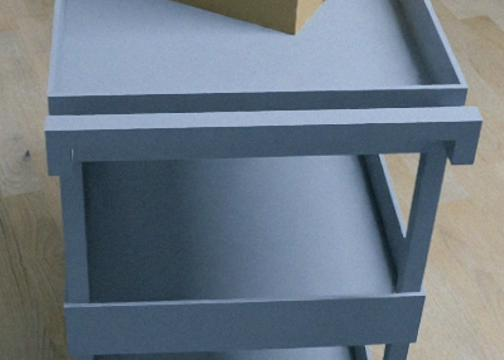

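Call:
move(blocking=false, r2={"base":{"translate_m":0.38,"strafe_m":-0.025},"joints":{"lift_m":0.666,"gripper_m":0.141}}, cameras=[])

Call:
wait(seconds=4, cameras=[])

Call:
wait(seconds=0.3, cameras=["r2_head_camera","r2_wrist_camera"])

Scene clock: 322.03 s.
move: r2 moving
r1: as last shown
r1.lidar_m: 1.32 0.31 0.25 - 0.25 0.25 0.55 1.26 1.14 2.72 2.80 1.30
r1.motor_effort: lift_m=+20(20) arm_m=+4(5) wheel_0=-1(1) wheel_1=+8(9) wheel_2=-1(1)
r1.servo_current: wrist_yaw_rad=59(72) wrist_pitch_rad=46(46) wrist_roll_rad=52(65) gripper_m=46(46)
r1.contact_limits: strafe_m 0.7
r1.wrist_depth_mm: 136 138 - 544 294 200 - / 110 138 - 549 297 193 - / 114 139 253 554 301 194 - / 136 150 - 564 303 193 - / 1921 - - 788 303 195 160 / 1205 1182 194 820 191 194 - / 842 759 759 143 281 175 -
r2.base_odometry: x=+0.088 y=-0.957 heading=-2.387
r2.turned_by_wheels: +0.000
r2.turned_by_imu: +0.001
r2.base_tilt: forward=-0.7 right=+0.0
r2.lidar_m: 0.93 3.63 2.30 1.94 1.91 2.27 2.17 2.17 2.53 2.81 2.79 1.00
r2.base_status: translate_m moving; strafe_m moving
r2.joint_positions: lift_m=+0.762 arm_m=+0.000 wrist_yaw_rad=+0.003 wrist_pitch_rad=+0.002 wrist_roll_rad=+1.568 gripper_m=+0.115
r2.joint_status: lift_m moving; gripper_m moving
r2.measured_speeds: translate_m=+0.122 strafe_m=-0.008 rotate_rad=+0.003 lift_m=-0.146 arm_m=+0.000 wrist_yaw_rad=+0.000 wrist_pitch_rad=+0.000 wrist_roll_rad=+0.000
r2.motor_effort: lift_m=+12(19) arm_m=-4(4) wheel_0=+11(11) wheel_1=+5(8) wheel_2=-13(13)
r2.servo_current: wrist_yaw_rad=52(52) wrist_pitch_rad=39(46) wrist_roll_rad=46(52) gripper_m=85(111)
r2.hand_pose: x=+0.4596 y=-0.0866 z=+0.9401 quat_wxyz=(+0.708, +0.706, +0.002, +0.000) (m; r2's base frame)
r2.wrist_depth_mm: - - - - - 1863 1308 / - - - - - 1618 1308 / - - - 1118 1366 788 - / - - - 1098 1397 798 - / - - - 1160 1281 798 - / - - 200 - 191 1576 1308 / - - - - - 1921 1336
pictures: none
No camera images: "cameras" was empty.

Scene clock: 324.30 s.
earlier move: r2 done
r1.base_odometry: x=-1.428 y=+1.601 heading=+2.894
r1.turned_by_wheels: +0.000
r1.turned_by_imu: +0.000
r1.base_tilt: forward=-1.6 right=+1.3
r1.lidar_m: 1.30 0.31 0.25 - 0.25 0.25 0.57 1.23 1.14 2.71 2.79 1.32
r1.base_status: not commanded
r1.joint_positions: lift_m=+0.127 arm_m=+0.000 wrist_yaw_rad=+3.092 wrist_pitch_rad=+0.002 wrist_roll_rad=+0.000 gripper_m=+0.056
r1.joint_status: not commanded
r1.measured_speeds: all 0
r1.motor_effort: lift_m=+20(20) arm_m=+4(5) wheel_0=-1(2) wheel_1=+8(9) wheel_2=-1(1)
r1.servo_current: wrist_yaw_rad=52(72) wrist_pitch_rad=46(52) wrist_roll_rad=46(65) gripper_m=39(52)
r1.contact_limits: strafe_m 0.7
r1.hand_pose: x=-0.1129 y=+0.1016 z=+0.3046 quat_wxyz=(+0.025, -0.001, +0.000, +1.000) (m; r1's base frame)
r1.wrist_depth_mm: 136 138 - 544 293 201 - / 110 138 - 554 298 193 - / 114 138 253 554 300 193 - / 136 150 - 564 301 194 - / 1921 - - 798 301 195 161 / 1182 1205 194 820 190 195 - / 854 750 759 143 282 176 -
r2.base_odometry: x=-0.182 y=-1.179 heading=-2.387
r2.turned_by_wheels: +0.000
r2.turned_by_imu: +0.001
r2.base_tilt: forward=-0.6 right=+0.1
r2.lidar_m: 0.61 3.31 2.42 2.06 2.05 2.41 2.51 2.51 2.88 2.65 2.67 0.65
r2.base_status: done
r2.joint_positions: lift_m=+0.666 arm_m=+0.000 wrist_yaw_rad=+0.003 wrist_pitch_rad=+0.002 wrist_roll_rad=+1.568 gripper_m=+0.141
r2.joint_status: all done
r2.measured_speeds: all 0
r2.motor_effort: lift_m=+14(19) arm_m=-4(4) wheel_0=+2(13) wheel_1=+2(8) wheel_2=-3(15)
r2.servo_current: wrist_yaw_rad=39(59) wrist_pitch_rad=39(52) wrist_roll_rad=39(59) gripper_m=59(111)
r2.hand_pose: x=+0.4596 y=-0.0866 z=+0.8441 quat_wxyz=(+0.708, +0.706, +0.002, +0.000) (m; r2's base frame)
r2.wrist_depth_mm: - - - 410 - 1576 445 / - - - 442 - 798 442 / - - 741 449 - - 449 / - - 699 449 - - 452 / - - 778 449 - - 452 / - - - 394 - 190 455 / - - - - 488 473 455
wait: 2.27 of 4 s (r2 has come to rest)
pictures: none
No camera images: "cameras" was empty.

Scene clock: 324.60 s.
r1.base_odometry: x=-1.428 y=+1.601 heading=+2.894
r1.turned_by_wheels: +0.000
r1.turned_by_imu: +0.000
r1.base_tilt: forward=-1.6 right=+1.2
r1.lidar_m: 1.30 0.32 0.25 - 0.25 0.26 0.55 1.26 1.11 2.71 2.80 1.30
r1.base_status: not commanded
r1.joint_positions: lift_m=+0.127 arm_m=+0.000 wrist_yaw_rad=+3.092 wrist_pitch_rad=+0.002 wrist_roll_rad=+0.000 gripper_m=+0.056
r1.joint_status: not commanded
r1.measured_speeds: all 0
r1.motor_effort: lift_m=+20(20) arm_m=+4(5) wheel_0=-1(2) wheel_1=+8(9) wheel_2=-1(1)
r1.servo_current: wrist_yaw_rad=46(72) wrist_pitch_rad=46(52) wrist_roll_rad=46(65) gripper_m=39(52)
r1.contact_limits: strafe_m 0.7
r1.hand_pose: x=-0.1129 y=+0.1016 z=+0.3046 quat_wxyz=(+0.025, -0.001, +0.000, +1.000) (m; r1's base frame)
r1.wrist_depth_mm: 136 138 - 544 293 200 - / 110 138 - 544 300 191 - / 114 139 254 559 300 193 - / 136 150 - 564 301 194 - / 1921 - - 809 301 195 160 / 1205 1182 193 820 191 195 - / 842 768 750 143 282 176 -
r2.base_odometry: x=-0.182 y=-1.179 heading=-2.387
r2.turned_by_wheels: +0.000
r2.turned_by_imu: +0.000
r2.base_tilt: forward=-0.6 right=+0.0
r2.lidar_m: 0.60 3.27 2.43 2.07 2.04 2.41 2.53 2.50 2.88 2.67 2.68 0.66
r2.base_status: done
r2.joint_positions: lift_m=+0.666 arm_m=+0.000 wrist_yaw_rad=+0.003 wrist_pitch_rad=+0.002 wrist_roll_rad=+1.568 gripper_m=+0.141
r2.joint_status: all done
r2.measured_speeds: all 0
r2.motor_effort: lift_m=+14(19) arm_m=-4(4) wheel_0=+2(13) wheel_1=+2(8) wheel_2=-2(15)
r2.servo_current: wrist_yaw_rad=46(59) wrist_pitch_rad=39(52) wrist_roll_rad=33(59) gripper_m=59(111)
r2.hand_pose: x=+0.4596 y=-0.0866 z=+0.8441 quat_wxyz=(+0.708, +0.706, +0.002, +0.000) (m; r2's base frame)
r2.wrist_depth_mm: - - - 407 - 1576 442 / - - - 445 - 798 445 / - - 732 445 - - 445 / - - 707 452 - - 449 / - - 788 449 - - 452 / - - - 389 - 189 452 / - - - - 484 477 452
wait: 0.30 s; at rest by 0.27 s
pictures: r2_head_camera, r2_wrist_camera
Images, in order (width x height): r2_head_camera 420x560, r2_wrist_camera 616x392.

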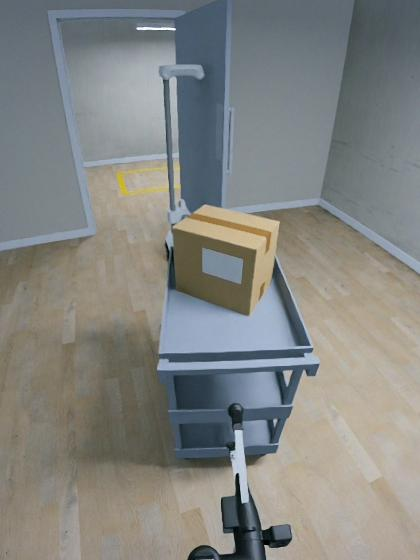

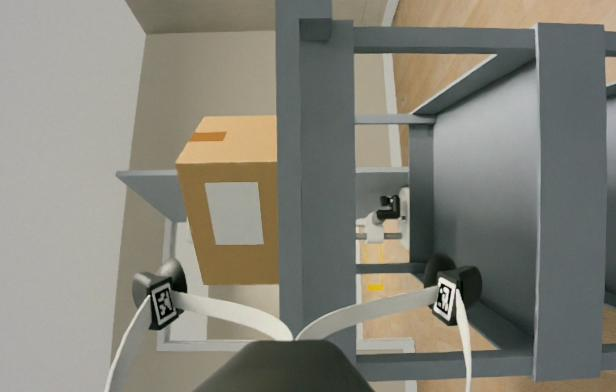

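Call:
zoom_image(camera="r2_head_camera", region=[140, 320, 340, 480])

Call:
zoom_image(camera="r2_wrist_camera", region=[250, 0, 400, 120])

Scaled by 2.520 from the camera's 420x560 image, which has a finer 1200x1600 frame.

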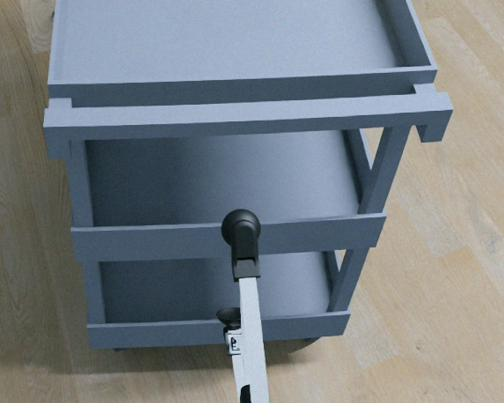

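Scaled by 3.360.

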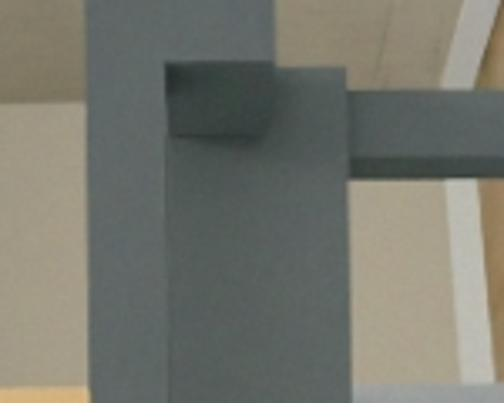

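Call:
move(blocking=false, r2={"joints":{"lift_m":0.688,"arm_m":0.1},"contact_limits":{"arm_m":0.1}}, cameras=[])

Call:
wait(seconds=2, cameras=["r2_head_camera","r2_wrist_camera"])

Call:
zoom_image(camera="r2_head_camera", region=[140, 320, 340, 480])

Scene clock: 358.17 s.
move: r2 moving
r1: as last shown
r1.base_tilt: forward=-1.6 right=+1.3
r1.lidar_m: 1.28 0.32 0.25 - 0.25 0.25 0.56 1.22 1.14 2.69 2.80 1.31
r1.motor_effort: lift_m=+20(20) arm_m=+4(5) wheel_0=-1(1) wheel_1=+8(9) wheel_2=-1(1)
r1.servo_current: wrist_yaw_rad=46(52) wrist_pitch_rad=33(52) wrist_roll_rad=39(65) gripper_m=39(46)
r1.contact_limits: strafe_m 0.7
r1.wrist_depth_mm: 136 138 - 544 293 200 - / 110 138 - 549 298 191 - / 113 139 253 554 298 193 - / 136 149 - 564 301 193 - / 1983 - - 798 304 194 160 / 1182 1205 193 809 191 194 - / 842 759 759 143 281 176 -
r2.base_odometry: x=-0.182 y=-1.179 heading=-2.387
r2.turned_by_wheels: +0.000
r2.turned_by_imu: +0.000
r2.base_tilt: forward=-0.7 right=+0.1
r2.lidar_m: 0.62 3.29 2.45 2.05 2.04 2.38 2.50 2.50 2.89 2.65 2.69 0.64
r2.base_status: not commanded
r2.joint_positions: lift_m=+0.687 arm_m=+0.051 wrist_yaw_rad=+0.003 wrist_pitch_rad=+0.002 wrist_roll_rad=+1.568 gripper_m=+0.141
r2.joint_status: lift_m moving; arm_m moving
r2.measured_speeds: translate_m=+0.000 strafe_m=+0.000 rotate_rad=+0.000 lift_m=+0.017 arm_m=+0.195 wrist_yaw_rad=+0.000 wrist_pitch_rad=+0.000 wrist_roll_rad=+0.001
r2.motor_effort: lift_m=+21(23) arm_m=+7(8) wheel_0=+2(3) wheel_1=+2(2) wheel_2=-3(3)
r2.servo_current: wrist_yaw_rad=33(59) wrist_pitch_rad=39(46) wrist_roll_rad=46(52) gripper_m=46(59)
r2.contact_limits: arm_m 0.1
r2.hand_pose: x=+0.5100 y=-0.0866 z=+0.8653 quat_wxyz=(+0.708, +0.706, +0.001, +0.000) (m; r2's base frame)
r2.wrist_depth_mm: - - - 399 410 413 410 / - - - 407 - 1576 - / - - 707 404 1025 - - / - - 647 404 991 - - / - - 723 410 410 - - / - - 768 349 410 190 - / - - - - - 1708 421
pictures: none
No camera images: "cameras" was empty.

Scene clock: 358.97 s.
earlier move: r2 done
r1.base_odometry: x=-1.428 y=+1.601 heading=+2.894
r1.turned_by_wheels: +0.000
r1.turned_by_imu: +0.000
r1.base_tilt: forward=-1.6 right=+1.2
r1.lidar_m: 1.29 0.31 0.25 - 0.25 0.25 0.55 1.25 1.13 2.72 2.82 1.30
r1.base_status: not commanded
r1.joint_positions: lift_m=+0.127 arm_m=+0.000 wrist_yaw_rad=+3.092 wrist_pitch_rad=+0.002 wrist_roll_rad=+0.000 gripper_m=+0.056
r1.joint_status: not commanded
r1.measured_speeds: all 0
r1.motor_effort: lift_m=+20(20) arm_m=+4(5) wheel_0=-1(2) wheel_1=+8(9) wheel_2=-1(1)
r1.servo_current: wrist_yaw_rad=39(72) wrist_pitch_rad=39(52) wrist_roll_rad=52(65) gripper_m=39(46)
r1.contact_limits: strafe_m 0.7
r1.hand_pose: x=-0.1129 y=+0.1016 z=+0.3046 quat_wxyz=(+0.025, -0.001, +0.000, +1.000) (m; r1's base frame)
r1.wrist_depth_mm: 136 138 - 544 296 200 - / 110 138 - 554 300 193 - / 114 139 254 554 297 193 - / 136 150 - 564 301 194 - / 1921 - - 798 303 194 160 / 1205 1229 194 820 191 195 - / 831 750 759 143 282 175 -
r2.base_odometry: x=-0.182 y=-1.179 heading=-2.387
r2.turned_by_wheels: +0.000
r2.turned_by_imu: +0.000
r2.base_tilt: forward=-0.7 right=+0.1
r2.lidar_m: 0.60 3.28 2.42 2.09 2.08 2.39 2.51 2.51 2.88 2.68 2.69 0.62
r2.base_status: not commanded
r2.joint_positions: lift_m=+0.688 arm_m=+0.100 wrist_yaw_rad=+0.003 wrist_pitch_rad=+0.002 wrist_roll_rad=+1.568 gripper_m=+0.141
r2.joint_status: all done
r2.measured_speeds: all 0
r2.motor_effort: lift_m=+21(25) arm_m=+7(10) wheel_0=+3(3) wheel_1=+2(3) wheel_2=-2(3)
r2.servo_current: wrist_yaw_rad=52(59) wrist_pitch_rad=39(46) wrist_roll_rad=46(59) gripper_m=52(59)
r2.contact_limits: arm_m 0.1
r2.hand_pose: x=+0.5593 y=-0.0866 z=+0.8655 quat_wxyz=(+0.708, +0.706, +0.001, +0.000) (m; r2's base frame)
r2.wrist_depth_mm: - - - 343 351 1537 477 / - - - 347 347 904 - / - - 621 347 349 931 - / - - 603 347 347 960 - / - - 668 351 349 917 - / - - 715 291 353 202 - / - - - - - 1708 488
wait: 0.80 of 2 s (r2 has come to rest)
pictures: r2_head_camera, r2_wrist_camera
Images, in order (width x height): r2_head_camera 420x560, r2_wrist_camera 616x392.

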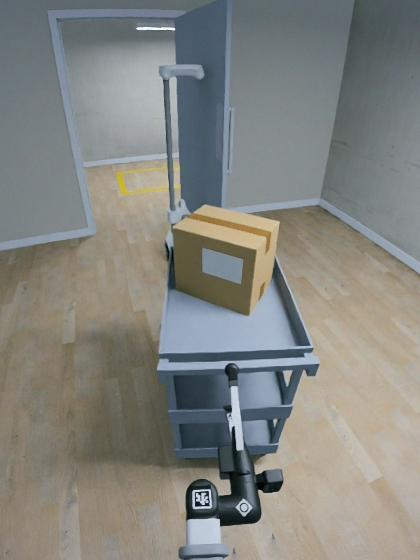

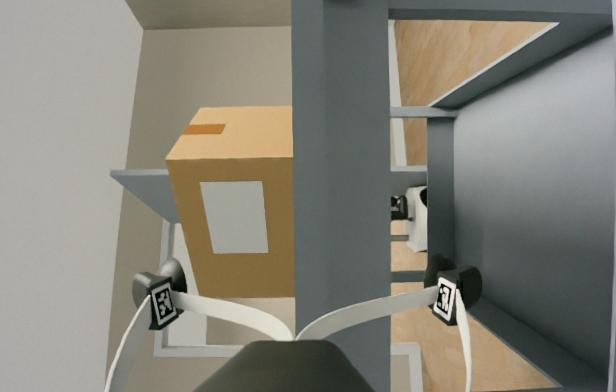

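Scaled by 2.520 from the camera's 420x560 image, which has a finer 1200x1600 frame.

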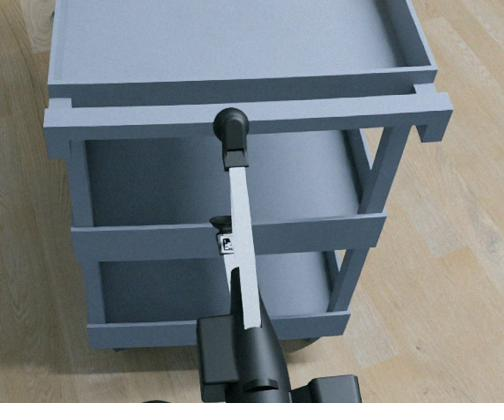

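Call:
move(blocking=false, r2={"joints":{"arm_m":0.155},"contact_limits":{"arm_m":0.0},"speeds":{"arm_m":0.1}}, cameras=[])

Call:
wait(seconds=2, cameras=[])

Call:
move(blocking=false, r2={"joints":{"gripper_m":-0.02}}, cameras=[])

Call:
wait(seconds=3, cameras=["r2_head_camera","r2_wrist_camera"])

Call:
zoom_image(camera="r2_head_camera", region=[140, 320, 340, 480])

Scene clock: 378.27 s.
move: r2 moving
r1: as last shown
r1.base_tilt: forward=-1.6 right=+1.3
r1.lidar_m: 1.29 0.31 0.25 - 0.25 0.25 0.57 1.21 1.12 2.68 2.80 1.30
r1.motor_effort: lift_m=+20(20) arm_m=+4(5) wheel_0=+0(2) wheel_1=+9(9) wheel_2=-1(1)
r1.servo_current: wrist_yaw_rad=33(52) wrist_pitch_rad=39(46) wrist_roll_rad=52(52) gripper_m=39(46)
r1.contact_limits: strafe_m 0.7
r1.wrist_depth_mm: 136 138 - 549 296 200 - / 110 138 - 549 297 191 - / 114 139 254 564 300 193 - / 136 150 - 564 300 194 - / - - - 798 303 194 161 / 1205 1205 194 809 191 195 - / 842 759 741 143 282 176 -
r2.base_odometry: x=-0.182 y=-1.179 heading=-2.387
r2.turned_by_wheels: +0.000
r2.turned_by_imu: +0.000
r2.base_tilt: forward=-0.7 right=+0.1
r2.lidar_m: 0.62 3.29 2.46 2.08 2.07 2.39 2.50 2.50 2.87 2.65 2.68 0.65
r2.base_status: not commanded
r2.joint_positions: lift_m=+0.688 arm_m=+0.138 wrist_yaw_rad=+0.003 wrist_pitch_rad=+0.002 wrist_roll_rad=+1.568 gripper_m=+0.141
r2.joint_status: arm_m moving
r2.measured_speeds: translate_m=+0.000 strafe_m=+0.000 rotate_rad=+0.000 lift_m=+0.000 arm_m=+0.100 wrist_yaw_rad=+0.000 wrist_pitch_rad=+0.000 wrist_roll_rad=+0.000
r2.motor_effort: lift_m=+21(21) arm_m=+5(10) wheel_0=+3(3) wheel_1=+2(2) wheel_2=-2(2)
r2.servo_current: wrist_yaw_rad=46(52) wrist_pitch_rad=39(46) wrist_roll_rad=46(59) gripper_m=46(52)
r2.contact_limits: arm_m 0
r2.hand_pose: x=+0.5971 y=-0.0866 z=+0.8655 quat_wxyz=(+0.708, +0.706, +0.001, +0.000) (m; r2's base frame)
r2.wrist_depth_mm: - - - 312 314 1756 512 / - - - 312 314 1576 - / - - 585 314 317 - - / - - 569 317 317 - - / - - 621 315 317 - - / - - 668 257 317 189 - / - - - - - 1808 -
pictures: none
No camera images: "cameras" was empty.

Scene clock: 378.87 s.
earlier move: r2 done
r1.base_odometry: x=-1.428 y=+1.601 heading=+2.894
r1.turned_by_wheels: +0.000
r1.turned_by_imu: +0.000
r1.base_tilt: forward=-1.6 right=+1.3
r1.lidar_m: 1.30 0.31 0.25 - 0.25 0.26 0.58 1.23 1.13 2.70 2.78 1.28
r1.base_status: not commanded
r1.joint_positions: lift_m=+0.127 arm_m=+0.000 wrist_yaw_rad=+3.092 wrist_pitch_rad=+0.002 wrist_roll_rad=+0.000 gripper_m=+0.056
r1.joint_status: not commanded
r1.measured_speeds: all 0
r1.motor_effort: lift_m=+20(20) arm_m=+4(5) wheel_0=-1(2) wheel_1=+8(9) wheel_2=-1(1)
r1.servo_current: wrist_yaw_rad=46(59) wrist_pitch_rad=52(52) wrist_roll_rad=46(65) gripper_m=46(46)
r1.contact_limits: strafe_m 0.7
r1.hand_pose: x=-0.1129 y=+0.1016 z=+0.3046 quat_wxyz=(+0.025, -0.001, +0.000, +1.000) (m; r1's base frame)
r1.wrist_depth_mm: 136 138 - 549 293 200 - / 110 138 - 549 300 193 - / 114 139 254 559 301 193 - / 136 150 - 564 303 194 - / 1983 - - 809 301 195 160 / 1205 1205 193 820 190 195 - / 842 750 759 143 281 176 -
r2.base_odometry: x=-0.182 y=-1.179 heading=-2.387
r2.turned_by_wheels: +0.000
r2.turned_by_imu: +0.000
r2.base_tilt: forward=-0.7 right=+0.0
r2.lidar_m: 0.61 3.30 2.43 2.07 2.05 2.41 2.50 2.52 2.92 2.69 2.69 0.64
r2.base_status: not commanded
r2.joint_positions: lift_m=+0.688 arm_m=+0.155 wrist_yaw_rad=+0.003 wrist_pitch_rad=+0.002 wrist_roll_rad=+1.568 gripper_m=+0.141
r2.joint_status: all done
r2.measured_speeds: all 0
r2.motor_effort: lift_m=+21(21) arm_m=+7(10) wheel_0=+3(3) wheel_1=+2(2) wheel_2=-2(3)
r2.servo_current: wrist_yaw_rad=59(59) wrist_pitch_rad=46(52) wrist_roll_rad=46(59) gripper_m=52(52)
r2.contact_limits: arm_m 0
r2.hand_pose: x=+0.6143 y=-0.0866 z=+0.8655 quat_wxyz=(+0.708, +0.706, +0.001, +0.000) (m; r2's base frame)
r2.wrist_depth_mm: - - - 289 290 1708 525 / - - - 294 293 866 - / - - 554 293 294 - - / - - 554 296 296 - - / - - 603 235 297 - - / - - 647 236 297 202 - / - - - - - 1708 488
wait: 0.60 of 2 s (r2 has come to rest)
pictures: none
No camera images: "cameras" was empty.

Scene clock: 379.37 s.
move: r2 moving
r1: as last shown
r1.lidar_m: 1.29 0.31 0.25 - 0.25 0.25 0.56 1.24 1.11 2.72 2.80 1.28
r1.motor_effort: lift_m=+20(20) arm_m=+4(5) wheel_0=-1(1) wheel_1=+8(9) wheel_2=-1(1)
r1.servo_current: wrist_yaw_rad=59(78) wrist_pitch_rad=39(52) wrist_roll_rad=39(52) gripper_m=46(46)
r1.contact_limits: strafe_m 0.7
r1.wrist_depth_mm: 136 138 - 544 294 200 - / 110 138 - 549 297 192 - / 114 139 254 554 300 193 - / 136 150 - 559 301 193 - / - - - 788 306 194 160 / 1205 1182 193 809 191 194 - / 842 750 759 143 279 175 -
r2.base_odometry: x=-0.182 y=-1.179 heading=-2.387
r2.turned_by_wheels: +0.000
r2.turned_by_imu: +0.000
r2.base_tilt: forward=-0.6 right=+0.1
r2.lidar_m: 0.59 3.30 2.44 2.07 2.07 2.39 2.53 2.51 2.91 2.68 2.64 0.64
r2.base_status: not commanded
r2.joint_positions: lift_m=+0.688 arm_m=+0.155 wrist_yaw_rad=+0.003 wrist_pitch_rad=+0.002 wrist_roll_rad=+1.568 gripper_m=+0.129
r2.joint_status: gripper_m moving
r2.measured_speeds: all 0
r2.motor_effort: lift_m=+21(21) arm_m=+7(7) wheel_0=+3(3) wheel_1=+2(2) wheel_2=-2(3)
r2.servo_current: wrist_yaw_rad=52(59) wrist_pitch_rad=39(46) wrist_roll_rad=52(65) gripper_m=91(91)
r2.contact_limits: arm_m 0
r2.hand_pose: x=+0.6143 y=-0.0866 z=+0.8655 quat_wxyz=(+0.708, +0.706, +0.001, +0.000) (m; r2's base frame)
r2.wrist_depth_mm: - - - 290 293 1708 521 / - - - 293 293 866 - / - - 554 293 291 - - / - - 544 294 294 - - / - - 591 236 298 - - / - - 647 237 220 - - / - - - - - 1756 492
pictures: none
No camera images: "cameras" was empty.

Scene clock: 381.30 s.
earlier move: r2 done
r1.base_odometry: x=-1.428 y=+1.601 heading=+2.894
r1.turned_by_wheels: +0.000
r1.turned_by_imu: +0.000
r1.base_tilt: forward=-1.6 right=+1.3
r1.lidar_m: 1.29 0.34 0.25 - 0.25 0.26 0.57 1.20 1.14 2.70 2.79 1.31
r1.base_status: not commanded
r1.joint_positions: lift_m=+0.127 arm_m=+0.000 wrist_yaw_rad=+3.092 wrist_pitch_rad=+0.002 wrist_roll_rad=+0.000 gripper_m=+0.056
r1.joint_status: not commanded
r1.measured_speeds: all 0
r1.motor_effort: lift_m=+20(20) arm_m=+4(5) wheel_0=-1(2) wheel_1=+8(9) wheel_2=-1(1)
r1.servo_current: wrist_yaw_rad=39(78) wrist_pitch_rad=39(52) wrist_roll_rad=59(65) gripper_m=39(52)
r1.contact_limits: strafe_m 0.7
r1.hand_pose: x=-0.1129 y=+0.1016 z=+0.3046 quat_wxyz=(+0.025, -0.001, +0.000, +1.000) (m; r1's base frame)
r1.wrist_depth_mm: 136 138 - 544 294 200 - / 110 138 - 554 297 192 - / 114 139 255 564 298 193 - / 136 150 - 564 301 194 - / 1983 - - 798 303 194 160 / 1182 1205 193 809 191 195 - / 854 750 759 143 281 176 -
r2.base_odometry: x=-0.182 y=-1.179 heading=-2.387
r2.turned_by_wheels: +0.000
r2.turned_by_imu: +0.000
r2.base_tilt: forward=-0.7 right=+0.1
r2.lidar_m: 0.61 3.30 2.42 2.07 2.08 2.40 2.48 2.53 2.90 2.65 2.69 0.63
r2.base_status: not commanded
r2.joint_positions: lift_m=+0.688 arm_m=+0.155 wrist_yaw_rad=+0.003 wrist_pitch_rad=+0.002 wrist_roll_rad=+1.568 gripper_m=-0.018
r2.joint_status: all done
r2.measured_speeds: all 0
r2.motor_effort: lift_m=+21(21) arm_m=+6(8) wheel_0=+2(3) wheel_1=+2(2) wheel_2=-2(3)
r2.servo_current: wrist_yaw_rad=46(59) wrist_pitch_rad=39(46) wrist_roll_rad=52(65) gripper_m=130(241)
r2.contact_limits: arm_m 0
r2.hand_pose: x=+0.6144 y=-0.0866 z=+0.8655 quat_wxyz=(+0.708, +0.706, +0.001, +0.000) (m; r2's base frame)
r2.wrist_depth_mm: - - - 291 290 1708 530 / - - - 290 291 831 - / - - 554 291 294 - - / - - 549 294 296 - - / - - 609 235 296 - - / - - 188 208 179 - - / - - - - - 1756 484
wait: 1.93 of 3 s (r2 has come to rest)
pictures: r2_head_camera, r2_wrist_camera
Images, in order (width x height): r2_head_camera 420x560, r2_wrist_camera 616x392.

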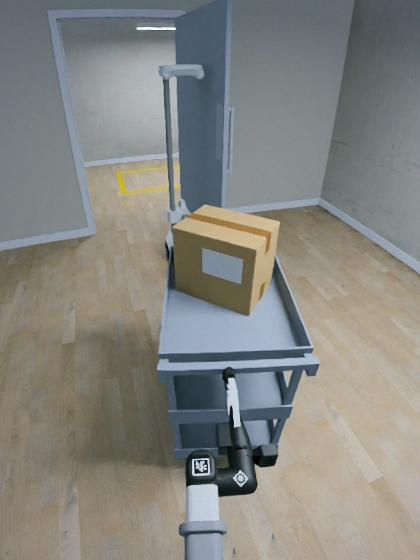

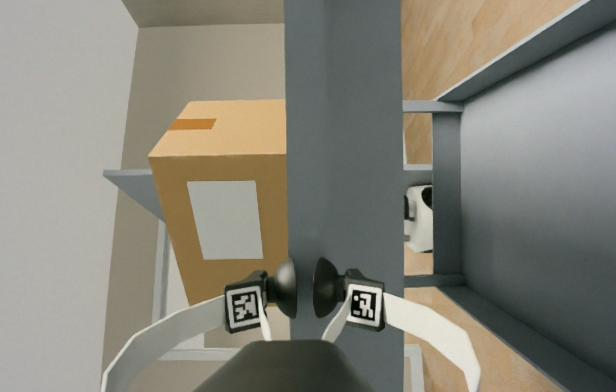

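Scaled by 2.520 from the camera's 420x560 image, which has a finer 1200x1600 frame.

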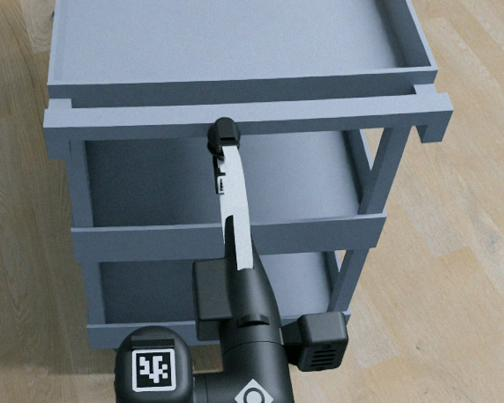

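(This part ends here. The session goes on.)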